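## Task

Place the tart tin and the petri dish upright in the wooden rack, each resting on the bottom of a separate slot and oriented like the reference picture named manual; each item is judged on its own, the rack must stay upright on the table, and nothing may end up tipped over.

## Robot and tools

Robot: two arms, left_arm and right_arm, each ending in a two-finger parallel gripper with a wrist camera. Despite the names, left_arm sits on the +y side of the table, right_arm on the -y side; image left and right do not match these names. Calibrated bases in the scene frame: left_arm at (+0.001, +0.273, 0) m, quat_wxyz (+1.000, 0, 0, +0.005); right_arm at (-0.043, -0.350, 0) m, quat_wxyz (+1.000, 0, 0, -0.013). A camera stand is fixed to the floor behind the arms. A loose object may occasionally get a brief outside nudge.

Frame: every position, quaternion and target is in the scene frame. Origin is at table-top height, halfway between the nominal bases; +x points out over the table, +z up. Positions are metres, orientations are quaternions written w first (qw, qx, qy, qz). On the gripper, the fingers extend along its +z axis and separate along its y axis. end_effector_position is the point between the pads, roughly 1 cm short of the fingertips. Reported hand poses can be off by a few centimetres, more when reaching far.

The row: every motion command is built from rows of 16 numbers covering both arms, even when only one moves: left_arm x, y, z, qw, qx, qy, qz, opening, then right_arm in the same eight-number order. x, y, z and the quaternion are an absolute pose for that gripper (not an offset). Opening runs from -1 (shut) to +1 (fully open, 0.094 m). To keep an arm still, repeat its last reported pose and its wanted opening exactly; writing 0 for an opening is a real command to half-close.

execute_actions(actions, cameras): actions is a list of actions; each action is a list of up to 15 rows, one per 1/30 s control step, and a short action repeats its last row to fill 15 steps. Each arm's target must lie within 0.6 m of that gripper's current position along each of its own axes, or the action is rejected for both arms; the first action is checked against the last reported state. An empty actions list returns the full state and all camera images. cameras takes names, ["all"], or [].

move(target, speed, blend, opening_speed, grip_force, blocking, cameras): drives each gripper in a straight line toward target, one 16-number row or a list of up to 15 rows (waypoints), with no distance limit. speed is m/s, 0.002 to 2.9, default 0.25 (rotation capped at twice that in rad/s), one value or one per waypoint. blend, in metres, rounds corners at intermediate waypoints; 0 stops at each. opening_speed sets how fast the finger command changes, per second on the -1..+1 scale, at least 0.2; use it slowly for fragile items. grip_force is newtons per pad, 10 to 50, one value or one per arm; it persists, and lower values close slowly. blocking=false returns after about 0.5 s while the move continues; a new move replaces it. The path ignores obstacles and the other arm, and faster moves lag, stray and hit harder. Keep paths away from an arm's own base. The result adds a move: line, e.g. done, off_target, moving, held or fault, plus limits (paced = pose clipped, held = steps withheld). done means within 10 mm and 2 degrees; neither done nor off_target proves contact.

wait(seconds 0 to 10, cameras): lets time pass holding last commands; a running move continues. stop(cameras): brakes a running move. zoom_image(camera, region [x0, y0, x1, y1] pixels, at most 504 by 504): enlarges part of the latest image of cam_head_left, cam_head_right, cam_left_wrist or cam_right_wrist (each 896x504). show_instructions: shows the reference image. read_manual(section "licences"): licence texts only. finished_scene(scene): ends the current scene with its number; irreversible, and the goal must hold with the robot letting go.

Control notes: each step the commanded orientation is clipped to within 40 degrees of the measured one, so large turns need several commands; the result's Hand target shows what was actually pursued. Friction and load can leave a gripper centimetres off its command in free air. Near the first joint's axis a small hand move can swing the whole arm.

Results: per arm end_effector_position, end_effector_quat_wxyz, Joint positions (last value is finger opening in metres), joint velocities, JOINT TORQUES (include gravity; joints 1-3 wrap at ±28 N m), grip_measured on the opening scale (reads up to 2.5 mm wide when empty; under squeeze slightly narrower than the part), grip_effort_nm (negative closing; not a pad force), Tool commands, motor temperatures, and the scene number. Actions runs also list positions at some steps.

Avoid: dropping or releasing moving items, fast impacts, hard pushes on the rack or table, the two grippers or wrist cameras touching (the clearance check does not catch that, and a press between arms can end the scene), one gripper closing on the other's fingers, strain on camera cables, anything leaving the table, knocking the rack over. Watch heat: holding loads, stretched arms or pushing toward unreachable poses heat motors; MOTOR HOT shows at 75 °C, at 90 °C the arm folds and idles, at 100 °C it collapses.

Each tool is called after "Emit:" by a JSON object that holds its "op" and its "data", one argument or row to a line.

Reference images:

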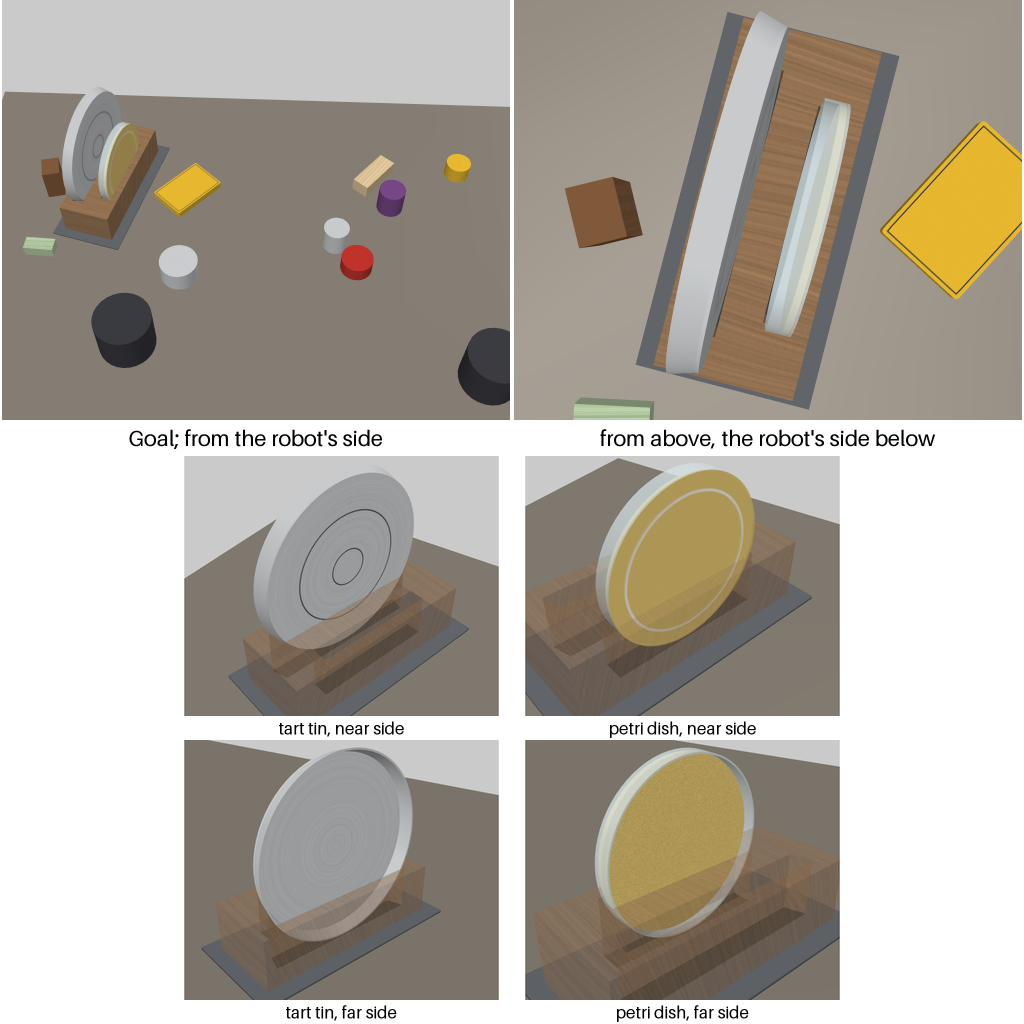

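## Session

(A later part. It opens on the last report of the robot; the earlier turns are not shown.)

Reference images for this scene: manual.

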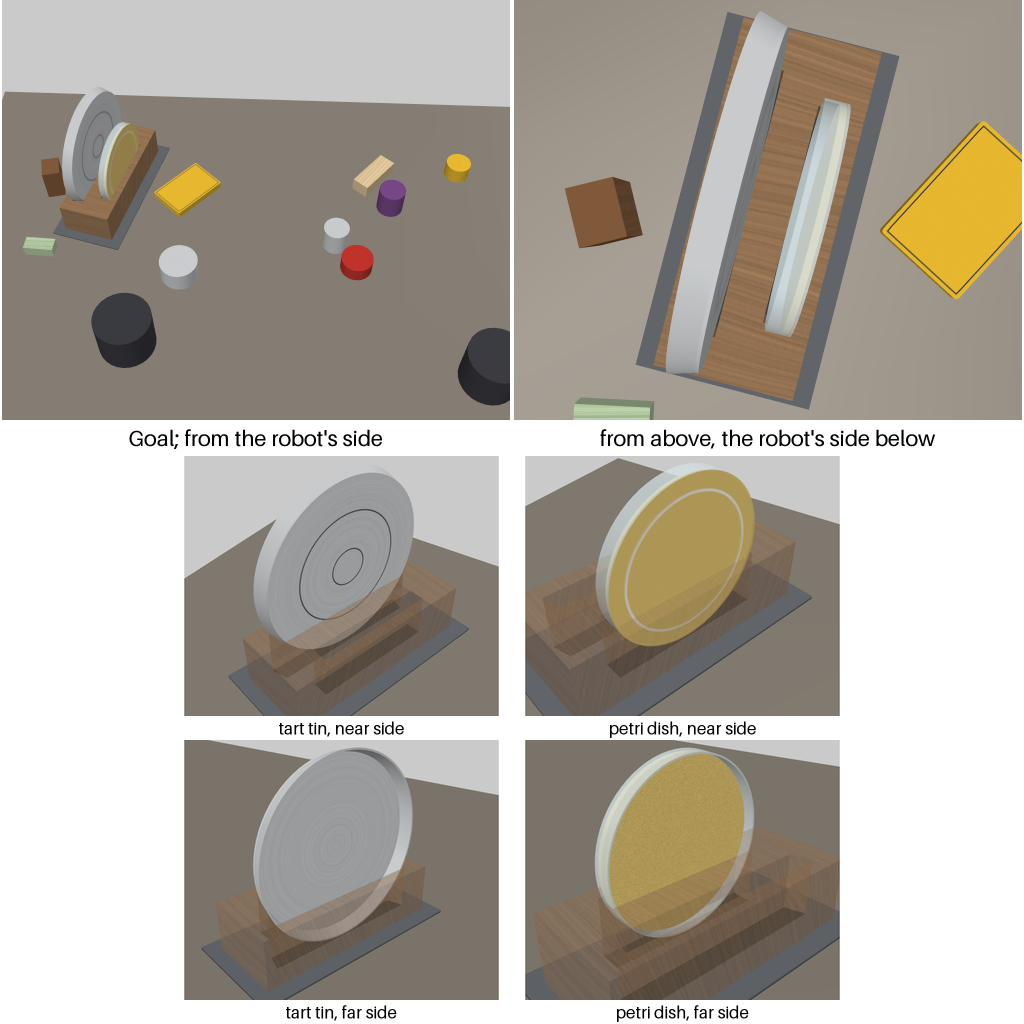

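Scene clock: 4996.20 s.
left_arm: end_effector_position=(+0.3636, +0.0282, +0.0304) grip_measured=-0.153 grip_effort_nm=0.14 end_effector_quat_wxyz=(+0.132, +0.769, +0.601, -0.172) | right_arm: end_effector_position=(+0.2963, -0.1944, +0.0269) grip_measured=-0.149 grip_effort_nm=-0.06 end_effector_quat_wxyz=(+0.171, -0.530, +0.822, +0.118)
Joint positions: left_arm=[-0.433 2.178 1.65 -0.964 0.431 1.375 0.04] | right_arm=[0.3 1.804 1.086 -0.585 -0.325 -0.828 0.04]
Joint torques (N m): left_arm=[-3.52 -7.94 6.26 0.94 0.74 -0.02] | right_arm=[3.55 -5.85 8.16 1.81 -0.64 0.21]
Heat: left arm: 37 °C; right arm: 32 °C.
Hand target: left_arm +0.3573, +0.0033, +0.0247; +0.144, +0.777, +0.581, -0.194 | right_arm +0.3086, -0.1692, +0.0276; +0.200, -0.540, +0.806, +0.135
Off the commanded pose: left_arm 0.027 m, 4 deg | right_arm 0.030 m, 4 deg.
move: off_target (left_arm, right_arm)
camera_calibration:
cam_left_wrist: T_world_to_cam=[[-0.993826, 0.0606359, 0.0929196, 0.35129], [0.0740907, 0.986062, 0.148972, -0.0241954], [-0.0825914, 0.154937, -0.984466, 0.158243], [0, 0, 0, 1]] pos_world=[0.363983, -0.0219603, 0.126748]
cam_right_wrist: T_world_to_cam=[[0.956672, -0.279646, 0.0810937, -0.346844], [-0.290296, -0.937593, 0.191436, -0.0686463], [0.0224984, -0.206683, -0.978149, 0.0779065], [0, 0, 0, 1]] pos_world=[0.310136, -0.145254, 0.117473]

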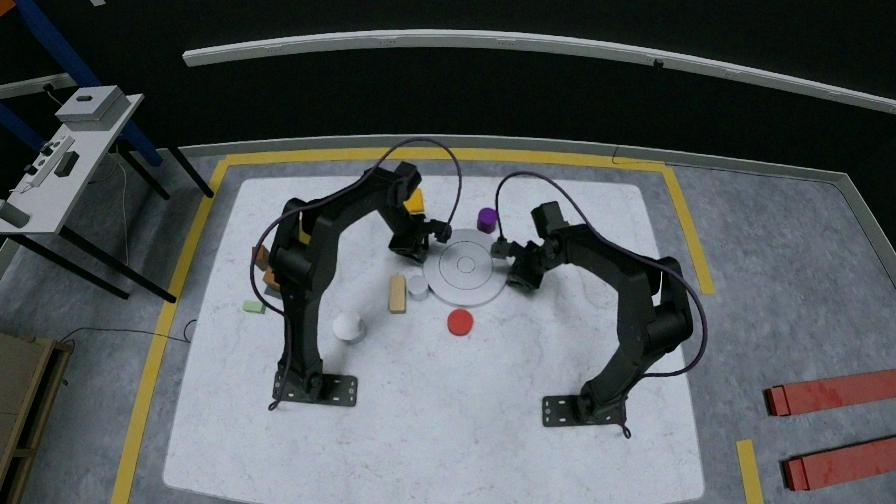

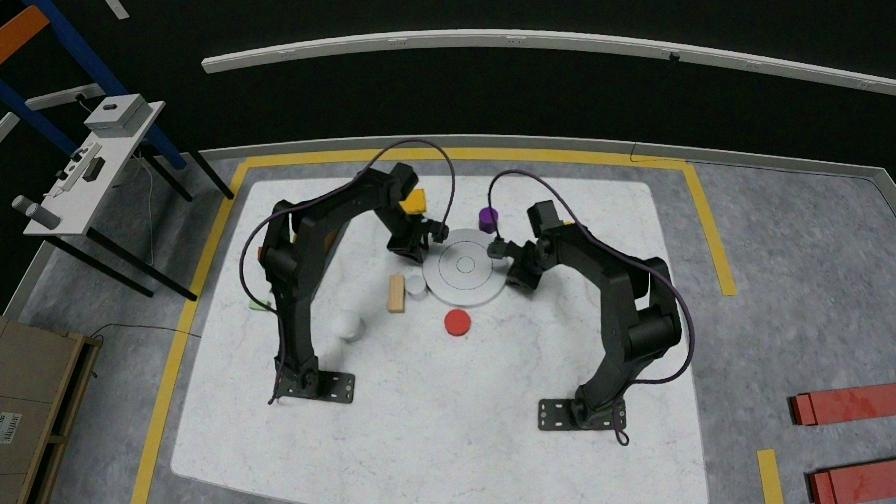

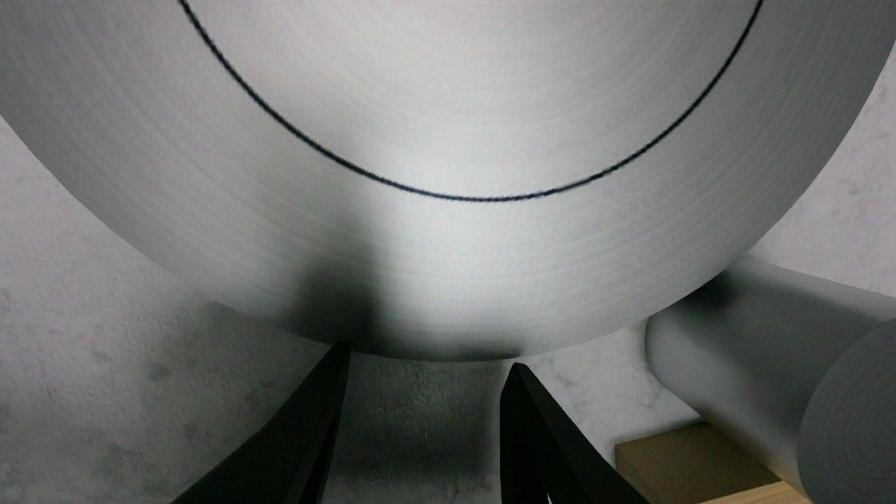

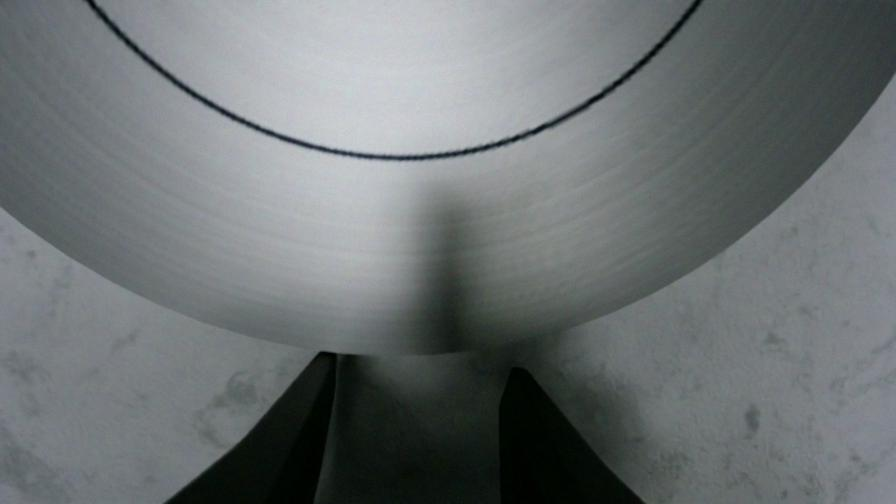

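Emit:
{"op": "move", "data": {
  "target": [
    [0.3640,0.0330,0.024,0.1449,0.7769,0.5812,-0.1937,-0.15,0.2900,-0.2100,0.026,0.2010,-0.5398,0.8063,0.1346,-0.15],
    [0.3640,0.0330,0.024,0.1449,0.7769,0.5812,-0.1937,-0.15,0.2800,-0.2060,0.024,0.2010,-0.5398,0.8063,0.1346,-0.15],
    [0.3640,0.0280,0.022,0.1449,0.7769,0.5812,-0.1937,-0.15,0.2850,-0.1870,0.024,0.2010,-0.5398,0.8063,0.1346,-0.15],
    [0.3570,-0.0050,0.022,0.1449,0.7769,0.5812,-0.1937,-0.15,0.2950,-0.1600,0.024,0.2010,-0.5398,0.8063,0.1346,-0.15]
  ],
  "speed": [0.06,0.06,0.05,0.04],
  "cameras": ["cam_left_wrist","cam_right_wrist"]
}}

Scene clock: 5024.90 s.
left_arm: end_effector_position=(+0.3663, +0.0262, +0.0285) grip_measured=-0.153 grip_effort_nm=0.14 end_effector_quat_wxyz=(+0.131, +0.767, +0.606, -0.164) | right_arm: end_effector_position=(+0.2796, -0.1877, +0.0214) grip_measured=-0.149 grip_effort_nm=-0.06 end_effector_quat_wxyz=(+0.166, -0.525, +0.827, +0.115)
Joint positions: left_arm=[-0.441 2.182 1.653 -0.951 0.414 1.355 0.04] | right_arm=[0.342 1.766 1.017 -0.548 -0.303 -0.775 0.04]
Joint torques (N m): left_arm=[-4.15 -7.86 6.09 0.95 0.91 0.01] | right_arm=[3.26 -5.72 8.46 1.81 -0.72 0.02]
Heat: left arm: 37 °C; right arm: 31 °C.
Hand target: left_arm +0.3555, -0.0031, +0.0229; +0.144, +0.777, +0.581, -0.194 | right_arm +0.2924, -0.1613, +0.0258; +0.200, -0.541, +0.806, +0.135
Off the commanded pose: left_arm 0.033 m, 5 deg | right_arm 0.032 m, 5 deg.
move: off_target (left_arm, right_arm)
camera_calibration:
cam_left_wrist: T_world_to_cam=[[-0.995358, 0.0483019, 0.0832413, 0.355429], [0.0613878, 0.984778, 0.162614, -0.0178617], [-0.0741197, 0.166969, -0.983172, 0.153503], [0, 0, 0, 1]] pos_world=[0.366253, -0.0252083, 0.124238]
cam_right_wrist: T_world_to_cam=[[0.953543, -0.291212, 0.0771501, -0.329763], [-0.300992, -0.931694, 0.203346, -0.0622679], [0.0126637, -0.21712, -0.976063, 0.0749382], [0, 0, 0, 1]] pos_world=[0.294752, -0.137775, 0.111248]
Images, in order (width x height): cam_left_wrist 896x504, cam_right_wrist 896x504.

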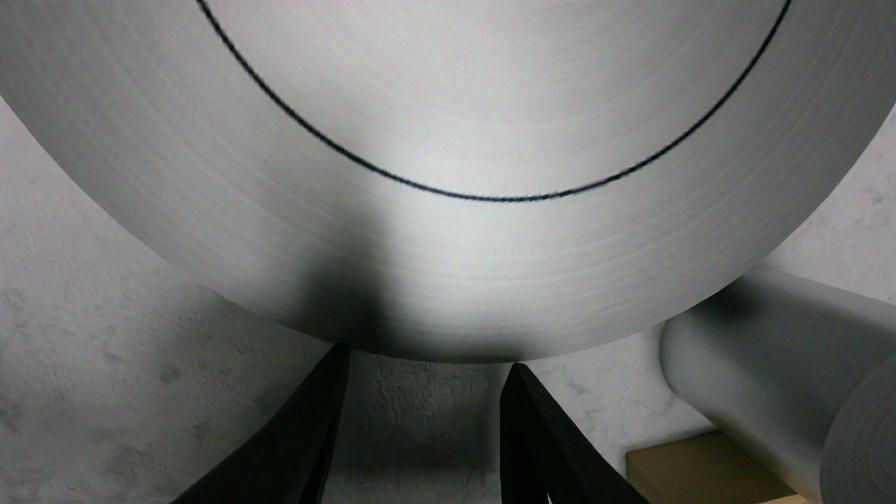

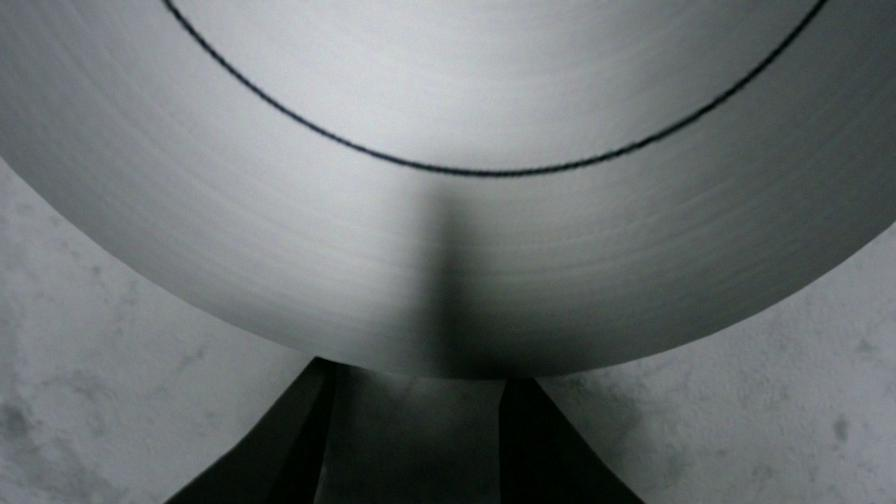

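Emit:
{"op": "move", "data": {
  "target": [
    [0.3555,-0.0150,0.008,0.1449,0.7769,0.5812,-0.1937,-0.15,0.2960,-0.1500,0.024,0.2010,-0.5398,0.8063,0.1346,-0.15],
    [0.3555,-0.0220,0.008,0.1449,0.7769,0.5812,-0.1937,-0.15,0.2970,-0.1400,0.024,0.2010,-0.5398,0.8063,0.1346,-0.15]
  ],
  "speed": 0.04,
  "cameras": ["cam_left_wrist","cam_right_wrist"]
}}

Scene clock: 5041.23 s.
left_arm: end_effector_position=(+0.3673, +0.0238, +0.0280) grip_measured=-0.153 grip_effort_nm=0.14 end_effector_quat_wxyz=(+0.125, +0.762, +0.617, -0.151) | right_arm: end_effector_position=(+0.2787, -0.1860, +0.0219) grip_measured=-0.149 grip_effort_nm=-0.06 end_effector_quat_wxyz=(+0.147, -0.520, +0.836, +0.094)
Joint positions: left_arm=[-0.457 2.182 1.66 -0.947 0.381 1.314 0.04] | right_arm=[0.376 1.775 1.049 -0.589 -0.243 -0.733 0.04]
Joint torques (N m): left_arm=[-5.76 -5.72 5.18 1.38 1.19 0.02] | right_arm=[5.03 -5.31 8.47 2.23 -1.11 0.06]
Motor temperatures (°C): left_arm=[24 37 31 26 28 24 24] | right_arm=[24 31 31 30 25 25 26]
Heat: left arm: 37 °C; right arm: 31 °C.
Hand target: left_arm +0.3516, -0.0175, +0.0105; +0.142, +0.777, +0.582, -0.194 | right_arm +0.2918, -0.1436, +0.0281; +0.197, -0.542, +0.806, +0.135
Off the commanded pose: left_arm 0.051 m, 7 deg | right_arm 0.050 m, 9 deg.
move: off_target (left_arm, right_arm)
camera_calibration:
cam_left_wrist: T_world_to_cam=[[-0.996786, 0.0220045, 0.0770313, 0.357924], [0.0364021, 0.980948, 0.190829, -0.00697688], [-0.0713646, 0.19302, -0.978596, 0.151693], [0, 0, 0, 1]] pos_world=[0.367853, -0.0303118, 0.122206]
cam_right_wrist: T_world_to_cam=[[0.948503, -0.3062, 0.0811427, -0.32993], [-0.316732, -0.91288, 0.257548, -0.0543138], [-0.00478763, -0.269986, -0.962852, 0.070606], [0, 0, 0, 1]] pos_world=[0.296075, -0.131544, 0.108743]
Images, in order (width x height): cam_left_wrist 896x504, cam_right_wrist 896x504.

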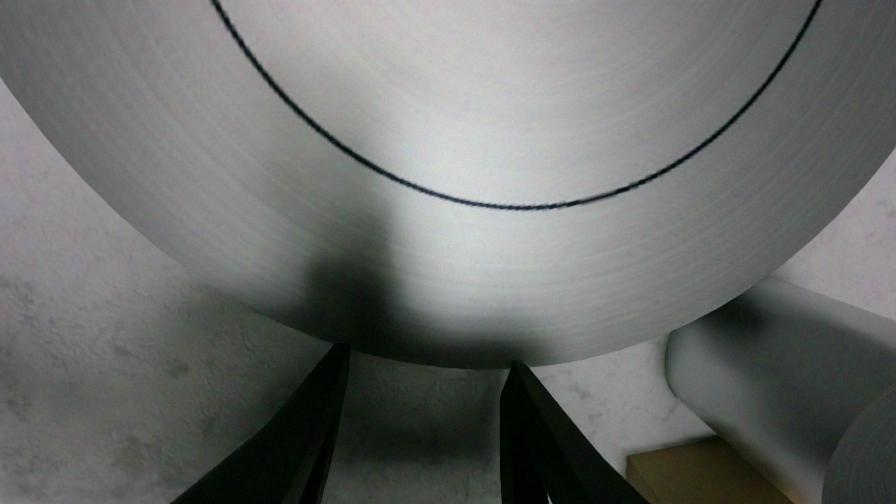

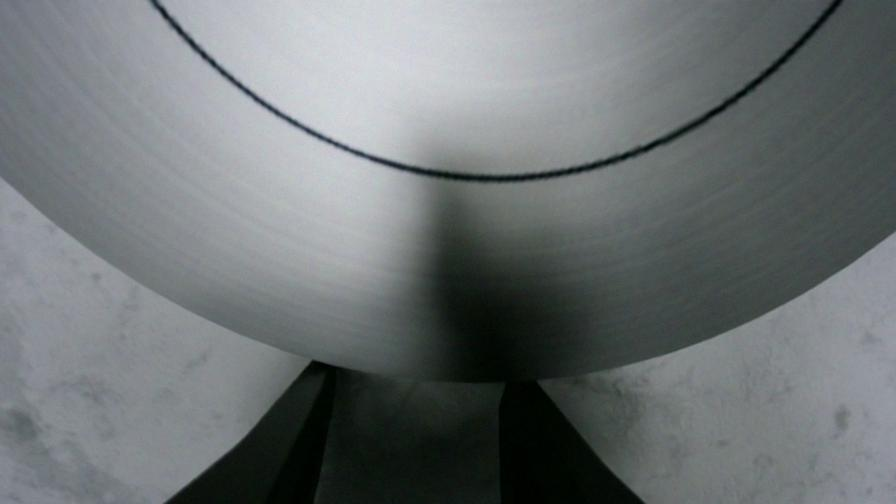

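Emit:
{"op": "zoom_image", "data": {
  "camera": "cam_left_wrist",
  "region": [290, 300, 570, 460]
}}

Emit:
{"op": "zoom_image", "data": {
  "camera": "cam_right_wrist",
  "region": [270, 310, 590, 490]
}}

Scaled by 1.800 from the camera's 896x504 image, which has a finer 1280x720 frame.

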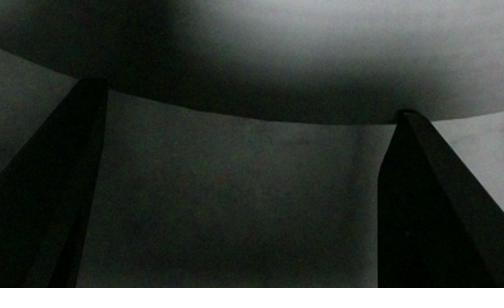

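Scaled by 1.575 from the camera's 896x504 image, which has a finer 1280x720 frame.

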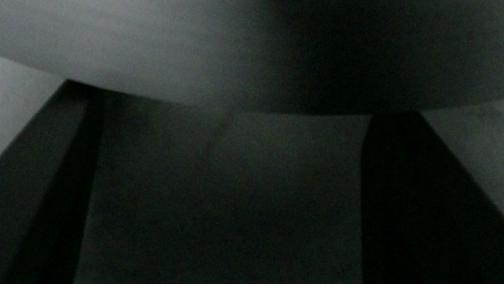

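Emit:
{"op": "move", "data": {
  "target": [
    [0.3640,0.0370,0.012,0.1449,0.7769,0.5812,-0.1937,-0.15,0.2800,-0.1860,0.024,0.2010,-0.5398,0.8063,0.1346,-0.15],
    [0.3640,0.0370,0.006,0.1449,0.7769,0.5812,-0.1937,-0.15,0.2800,-0.1860,0.024,0.2010,-0.5398,0.8063,0.1346,-0.15]
  ],
  "speed": 0.05,
  "cameras": ["cam_left_wrist","cam_right_wrist"]
}}

Emit:
{"op": "zoom_image", "data": {
  "camera": "cam_left_wrist",
  "region": [290, 300, 570, 460]
}}

Scene clock: 5079.87 s.
left_arm: end_effector_position=(+0.3694, +0.0373, +0.0184) grip_measured=-0.153 grip_effort_nm=0.14 end_effector_quat_wxyz=(+0.152, +0.778, +0.583, -0.177) | right_arm: end_effector_position=(+0.2808, -0.1873, +0.0201) grip_measured=-0.149 grip_effort_nm=-0.06 end_effector_quat_wxyz=(+0.188, -0.538, +0.812, +0.128)
Joint positions: left_arm=[-0.396 2.187 1.604 -0.903 0.463 1.451 0.04] | right_arm=[0.318 1.757 0.979 -0.49 -0.352 -0.824 0.04]
Joint torques (N m): left_arm=[0.35 -8.31 4.18 0.67 0.48 0.1] | right_arm=[-0.69 -10.03 4.71 1.18 -0.44 -0.1]
Heat: left arm: 35 °C; right arm: 32 °C.
Hand target: left_arm +0.3639, +0.0371, +0.0064; +0.145, +0.777, +0.582, -0.194 | right_arm +0.2800, -0.1860, +0.0240; +0.201, -0.540, +0.806, +0.135
Off the commanded pose: left_arm 0.013 m, 2 deg | right_arm 0.004 m, 2 deg.
move: off_target (left_arm)
camera_calibration:
cam_left_wrist: T_world_to_cam=[[-0.993137, 0.0976435, 0.0643762, 0.356503], [0.104447, 0.988143, 0.112535, -0.0424048], [-0.0526246, 0.118487, -0.99156, 0.135929], [0, 0, 0, 1]] pos_world=[0.365639, -0.00901396, 0.116603]
cam_right_wrist: T_world_to_cam=[[0.960509, -0.261336, 0.0955296, -0.327414], [-0.273525, -0.949806, 0.151831, -0.071336], [0.0510556, -0.171965, -0.983779, 0.0716095], [0, 0, 0, 1]] pos_world=[0.291316, -0.141006, 0.112557]
Images, in order (width x height): cam_left_wrist 896x504, cam_right_wrist 896x504.

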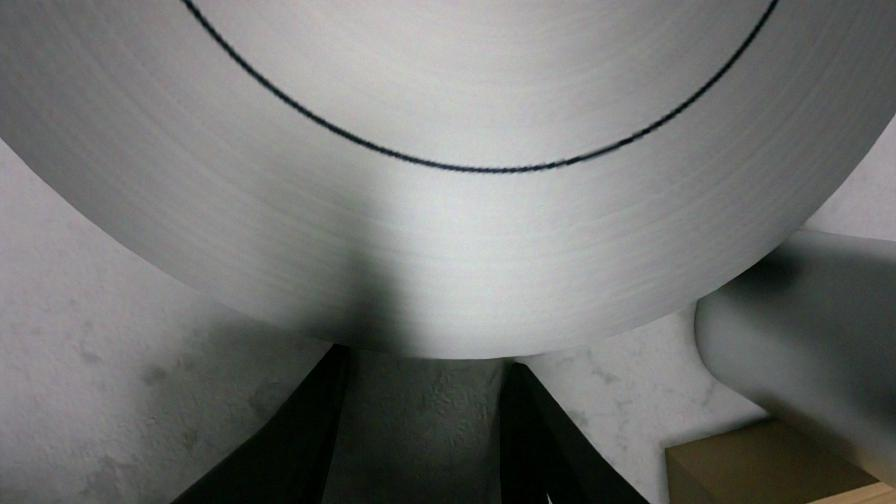

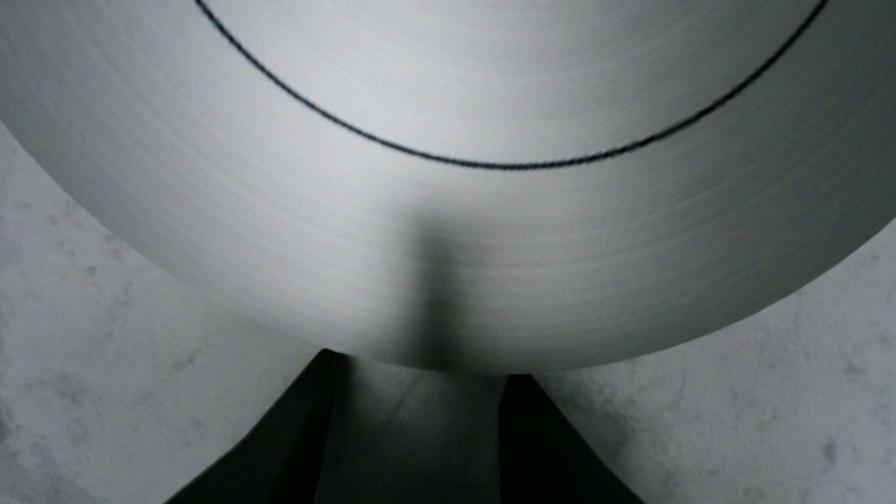

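Scaled by 1.800 from the camera's 896x504 image, which has a finer 1280x720 frame.

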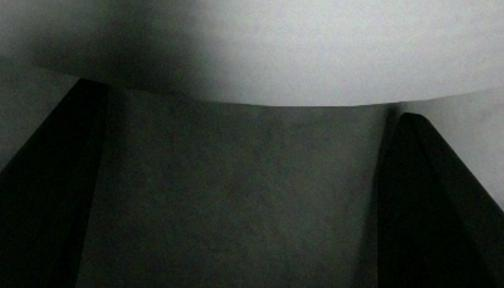

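Emit:
{"op": "move", "data": {
  "target": [
    [0.3615,0.0080,0.004,0.1449,0.7769,0.5812,-0.1937,-0.15,0.2880,-0.1640,0.022,0.2010,-0.5398,0.8063,0.1346,-0.15],
    [0.3570,-0.0160,0.002,0.1449,0.7769,0.5812,-0.1937,-0.15,0.2970,-0.1400,0.020,0.2010,-0.5398,0.8063,0.1346,-0.15]
  ],
  "speed": 0.04,
  "cameras": ["cam_left_wrist","cam_right_wrist"]
}}

Emit:
{"op": "zoom_image", "data": {
  "camera": "cam_left_wrist",
  "region": [290, 300, 570, 460]
}}

Scene clock: 5094.50 s.
left_arm: end_effector_position=(+0.3703, +0.0308, +0.0177) grip_measured=-0.153 grip_effort_nm=0.14 end_effector_quat_wxyz=(+0.123, +0.765, +0.615, -0.143) | right_arm: end_effector_position=(+0.2811, -0.1836, +0.0209) grip_measured=-0.149 grip_effort_nm=-0.06 end_effector_quat_wxyz=(+0.154, -0.522, +0.834, +0.096)
Joint positions: left_arm=[-0.445 2.19 1.634 -0.914 0.368 1.334 0.04] | right_arm=[0.377 1.779 1.044 -0.568 -0.25 -0.734 0.04]
Joint torques (N m): left_arm=[-5.61 -5.98 5.9 1.21 1.33 -0.06] | right_arm=[4.97 -4.96 8.16 2.22 -1.08 0.09]
Heat: left arm: 36 °C; right arm: 32 °C.
Hand target: left_arm +0.3536, -0.0116, +0.0045; +0.142, +0.777, +0.582, -0.193 | right_arm +0.2922, -0.1432, +0.0238; +0.198, -0.542, +0.806, +0.135
Off the commanded pose: left_arm 0.051 m, 8 deg | right_arm 0.046 m, 8 deg.
move: off_target (left_arm, right_arm)
camera_calibration:
cam_left_wrist: T_world_to_cam=[[-0.997501, 0.0260482, 0.0656794, 0.3619], [0.0388697, 0.978565, 0.202236, -0.0130325], [-0.0590037, 0.204283, -0.977132, 0.135531], [0, 0, 0, 1]] pos_world=[0.369499, -0.0243603, 0.111298]
cam_right_wrist: T_world_to_cam=[[0.948691, -0.303755, 0.0878564, -0.331148], [-0.316146, -0.91655, 0.244924, -0.0517316], [0.00612782, -0.260133, -0.965553, 0.0690861], [0, 0, 0, 1]] pos_world=[0.297379, -0.130031, 0.10847]
Images, in order (width x height): cam_left_wrist 896x504, cam_right_wrist 896x504.

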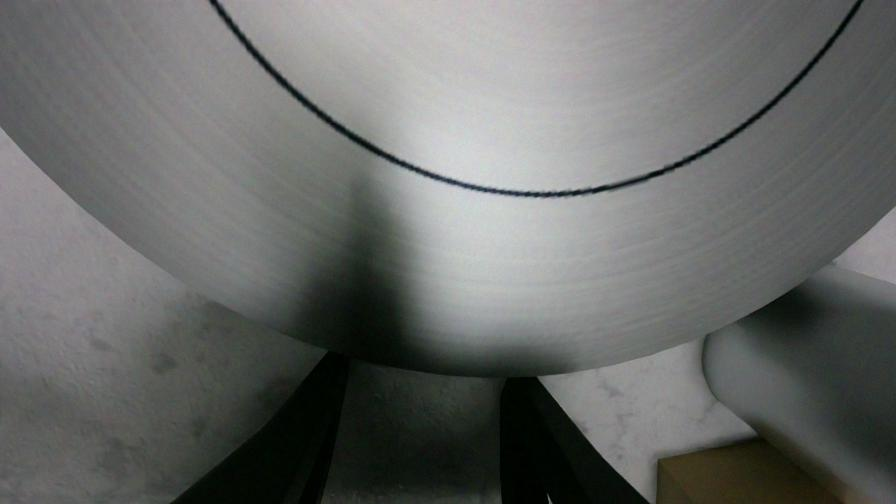

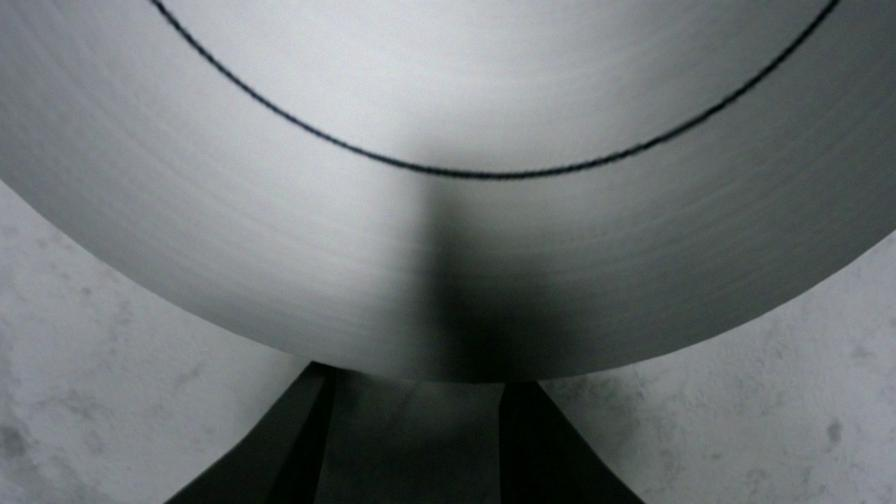

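Scaled by 1.800 from the camera's 896x504 image, which has a finer 1280x720 frame.

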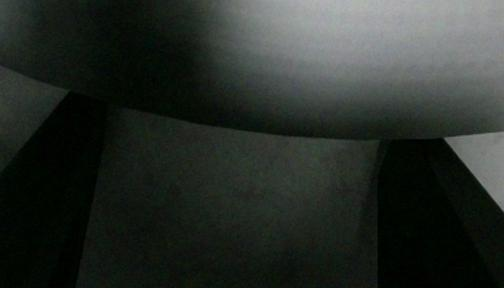

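Emit:
{"op": "move", "data": {
  "target": [0.3570,-0.0160,0.078,0.1449,0.7769,0.5812,-0.1937,-0.15,0.2970,-0.1400,0.090,0.2010,-0.5398,0.8063,0.1346,-0.15],
  "speed": 0.05,
  "cameras": ["all"]
}}

Scene clock: 5105.70 s.
left_arm: end_effector_position=(+0.3705, +0.0264, +0.0584) grip_measured=-0.152 grip_effort_nm=0.13 end_effector_quat_wxyz=(+0.105, +0.769, +0.614, -0.141) | right_arm: end_effector_position=(+0.2707, -0.1844, +0.0561) grip_measured=-0.149 grip_effort_nm=-0.06 end_effector_quat_wxyz=(+0.108, -0.517, +0.843, +0.102)
Joint positions: left_arm=[-0.462 2.19 1.807 -1.117 0.347 1.33 0.04] | right_arm=[0.39 1.76 1.196 -0.829 -0.24 -0.716 0.04]
Joint torques (N m): left_arm=[-4.16 -11.28 8.17 0.62 1.53 0.02] | right_arm=[3.54 -12.05 10.24 1.84 -1.16 -0.13]
Heat: left arm: 35 °C; right arm: 32 °C.
Hand target: left_arm +0.3557, -0.0129, +0.0790; +0.144, +0.778, +0.581, -0.192 | right_arm +0.2916, -0.1439, +0.0940; +0.198, -0.543, +0.805, +0.134
Off the commanded pose: left_arm 0.049 m, 8 deg | right_arm 0.062 m, 12 deg.
move: off_target (left_arm, right_arm)
camera_calibration:
cam_left_wrist: T_world_to_cam=[[-0.995739, 0.0347296, 0.0854217, 0.357547], [0.0537675, 0.971259, 0.231874, -0.023995], [-0.0749137, 0.235479, -0.968988, 0.180829], [0, 0, 0, 1]] pos_world=[0.37086, -0.0316936, 0.150243]
cam_right_wrist: T_world_to_cam=[[0.951225, -0.30802, 0.0171797, -0.322027], [-0.298203, -0.903784, 0.307, -0.070346], [-0.0790354, -0.297149, -0.951555, 0.118433], [0, 0, 0, 1]] pos_world=[0.294703, -0.127576, 0.139824]

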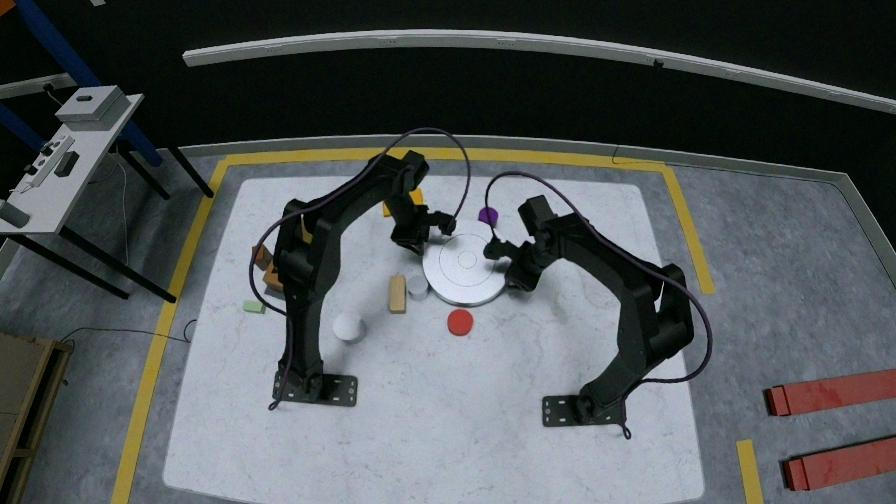

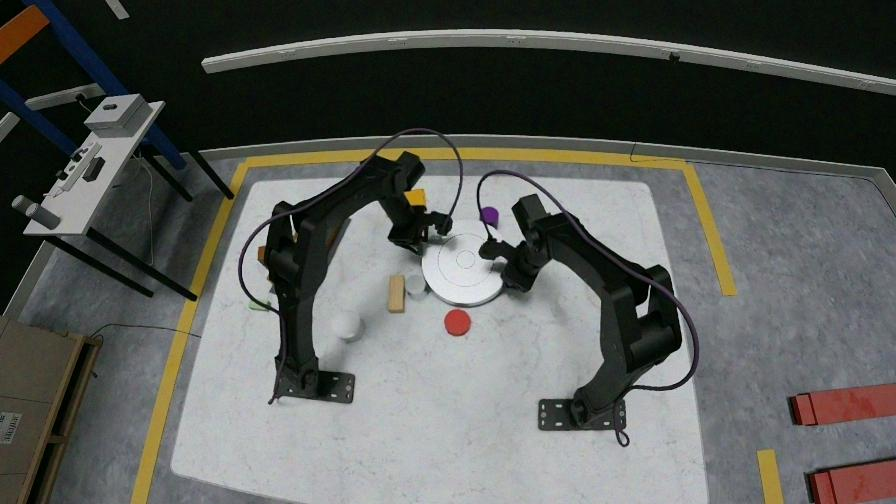

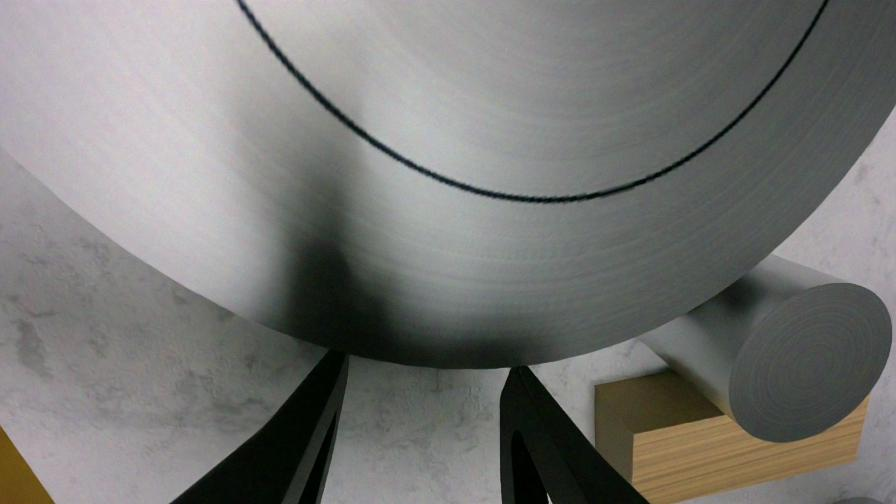

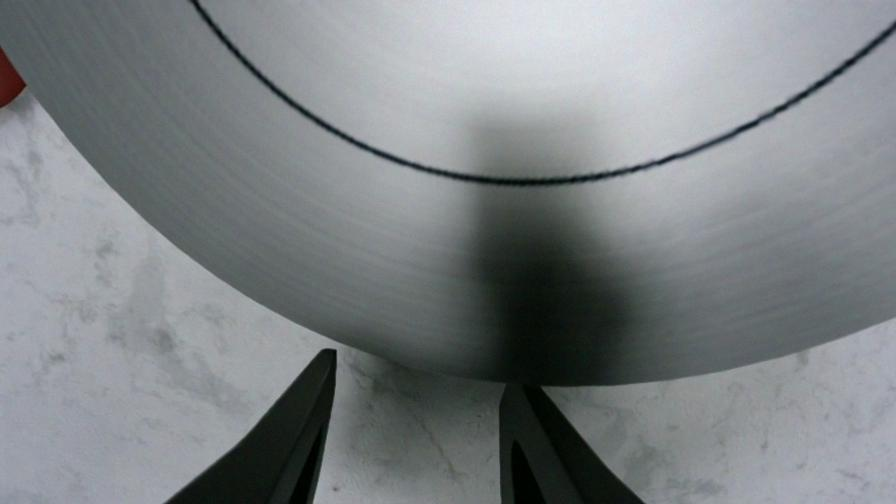

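Emit:
{"op": "move", "data": {
  "target": [0.3570,-0.0160,0.098,0.1449,0.7769,0.5812,-0.1937,-0.15,0.2970,-0.1400,0.113,0.2010,-0.5398,0.8063,0.1346,-0.15],
  "speed": 0.05,
  "cameras": ["cam_left_wrist","cam_right_wrist"]
}}

Scene clock: 5124.20 s.
left_arm: end_effector_position=(+0.3732, +0.0250, +0.0757) grip_measured=-0.152 grip_effort_nm=0.13 end_effector_quat_wxyz=(+0.106, +0.768, +0.616, -0.139) | right_arm: end_effector_position=(+0.2708, -0.1842, +0.0803) grip_measured=-0.149 grip_effort_nm=-0.06 end_effector_quat_wxyz=(+0.106, -0.517, +0.843, +0.102)
Joint positions: left_arm=[-0.464 2.19 1.877 -1.182 0.343 1.322 0.04] | right_arm=[0.39 1.738 1.27 -0.928 -0.24 -0.716 0.04]
Joint torques (N m): left_arm=[-4.01 -11.78 8.14 0.54 1.56 0.08] | right_arm=[3.54 -11.64 10.39 1.91 -1.15 -0.14]
Heat: left arm: 36 °C; right arm: 32 °C.
Hand target: left_arm +0.3561, -0.0130, +0.0987; +0.144, +0.777, +0.581, -0.192 | right_arm +0.2913, -0.1441, +0.1173; +0.198, -0.543, +0.805, +0.134
Off the commanded pose: left_arm 0.049 m, 9 deg | right_arm 0.061 m, 13 deg.
move: off_target (left_arm, right_arm)
camera_calibration:
cam_left_wrist: T_world_to_cam=[[-0.996221, 0.0289977, 0.0818726, 0.359396], [0.0474909, 0.971095, 0.233922, -0.0246702], [-0.0727229, 0.236926, -0.968802, 0.19725], [0, 0, 0, 1]] pos_world=[0.373554, -0.0331982, 0.167442]
cam_right_wrist: T_world_to_cam=[[0.951277, -0.30798, 0.0148778, -0.322388], [-0.297367, -0.903602, 0.308344, -0.0778581], [-0.0815201, -0.297745, -0.951159, 0.141951], [0, 0, 0, 1]] pos_world=[0.2951, -0.127377, 0.163821]
Images, in order (width x height): cam_left_wrist 896x504, cam_right_wrist 896x504.

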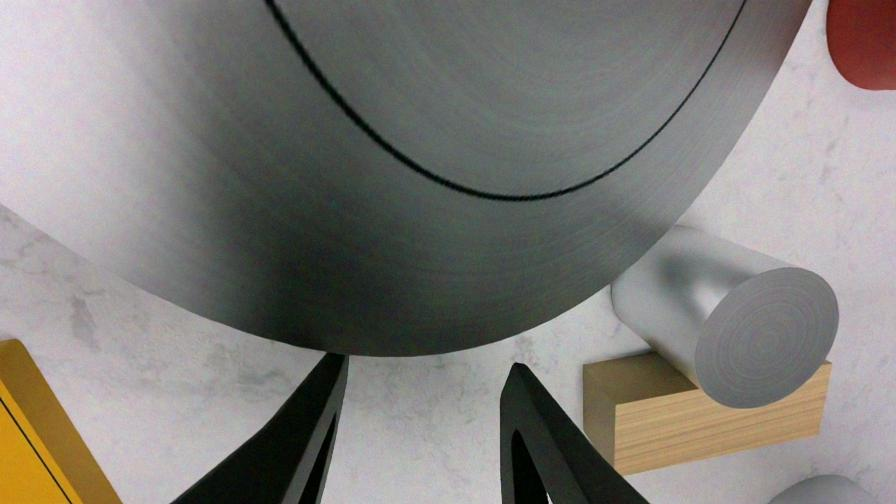

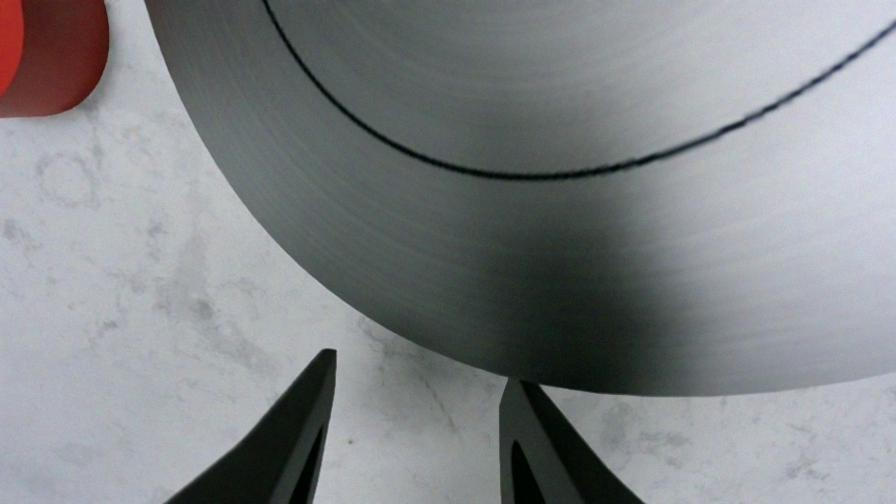

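Emit:
{"op": "move", "data": {
  "target": [0.3570,-0.0160,0.015,0.1449,0.7769,0.5812,-0.1937,-0.15,0.2930,-0.1400,0.030,0.2010,-0.5398,0.8063,0.1346,-0.15],
  "speed": 0.05,
  "cameras": ["all"]
}}

Scene clock: 5159.17 s.
left_arm: end_effector_position=(+0.3599, -0.0137, +0.0295) grip_measured=-0.152 grip_effort_nm=0.13 end_effector_quat_wxyz=(+0.151, +0.777, +0.583, -0.182) | right_arm: end_effector_position=(+0.2986, -0.1431, +0.0404) grip_measured=-0.149 grip_effort_nm=-0.06 end_effector_quat_wxyz=(+0.211, -0.540, +0.806, +0.122)
Joint positions: left_arm=[-0.511 2.216 1.694 -0.914 0.46 1.322 0.04] | right_arm=[0.43 1.794 1.095 -0.487 -0.314 -0.716 0.04]
Joint torques (N m): left_arm=[-0.1 -8.44 4.37 0.9 0.41 0.03] | right_arm=[0.46 -7.47 5.24 1.29 -0.39 0.05]
Heat: left arm: 36 °C; right arm: 33 °C.
Hand target: left_arm +0.3566, -0.0157, +0.0153; +0.145, +0.777, +0.581, -0.194 | right_arm +0.2928, -0.1401, +0.0303; +0.201, -0.540, +0.806, +0.135
Off the commanded pose: left_arm 0.015 m, 1 deg | right_arm 0.012 m, 2 deg.
move: off_target (left_arm, right_arm)
camera_calibration:
cam_left_wrist: T_world_to_cam=[[-0.992365, 0.0984301, 0.0743172, 0.350799], [0.106006, 0.988698, 0.106015, 0.00738506], [-0.0630423, 0.113083, -0.991584, 0.156172], [0, 0, 0, 1]] pos_world=[0.357183, -0.0594911, 0.128004]
cam_right_wrist: T_world_to_cam=[[0.955877, -0.261196, 0.134443, -0.335169], [-0.2778, -0.95253, 0.124553, -0.0255948], [0.0955284, -0.156406, -0.983062, 0.0871537], [0, 0, 0, 1]] pos_world=[0.304944, -0.0982933, 0.133927]

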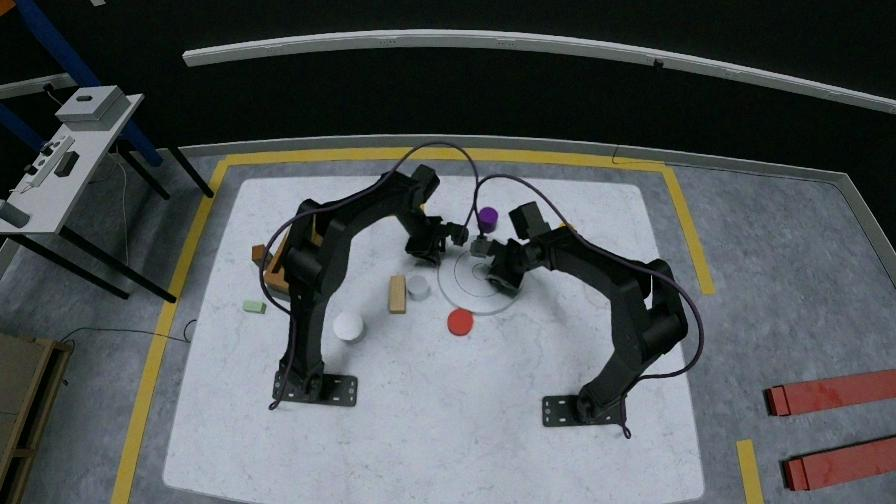

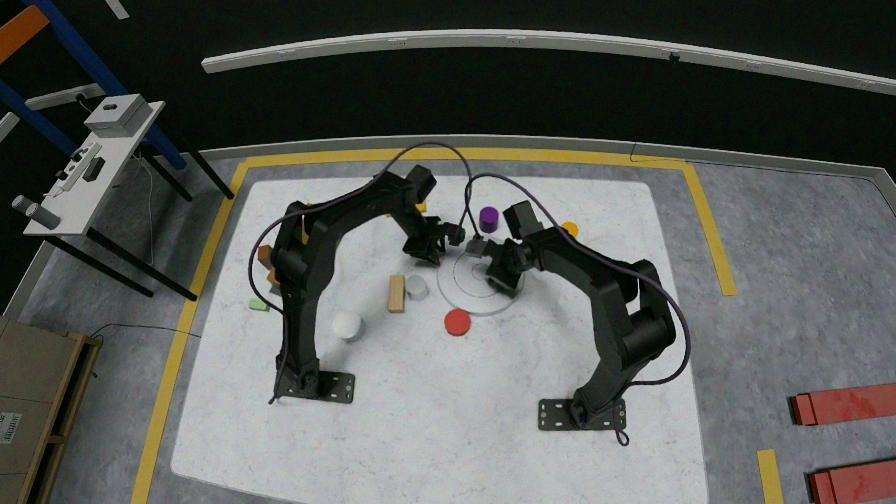

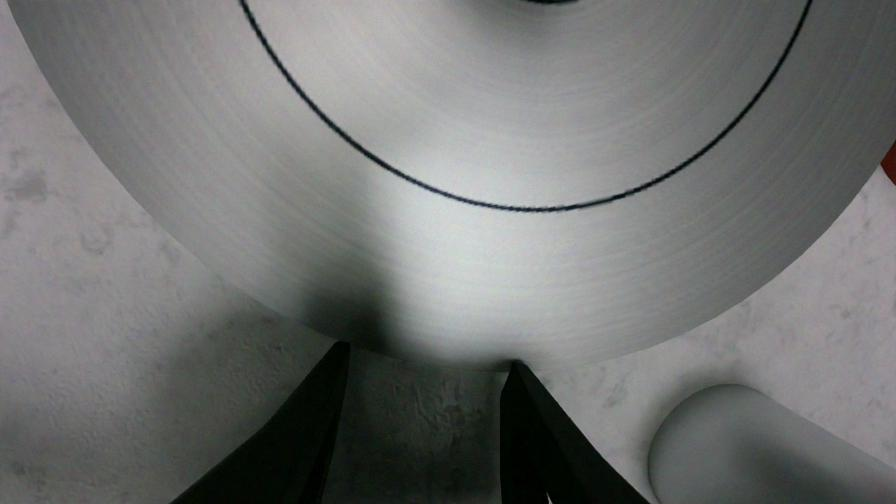

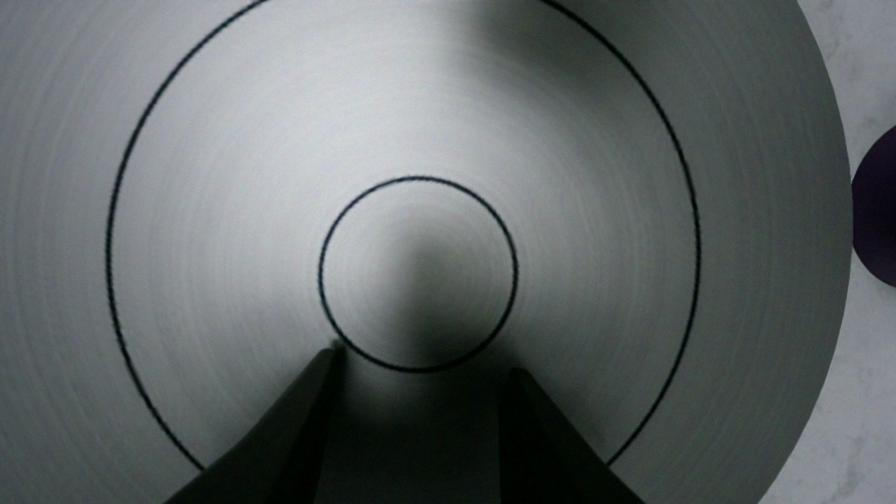

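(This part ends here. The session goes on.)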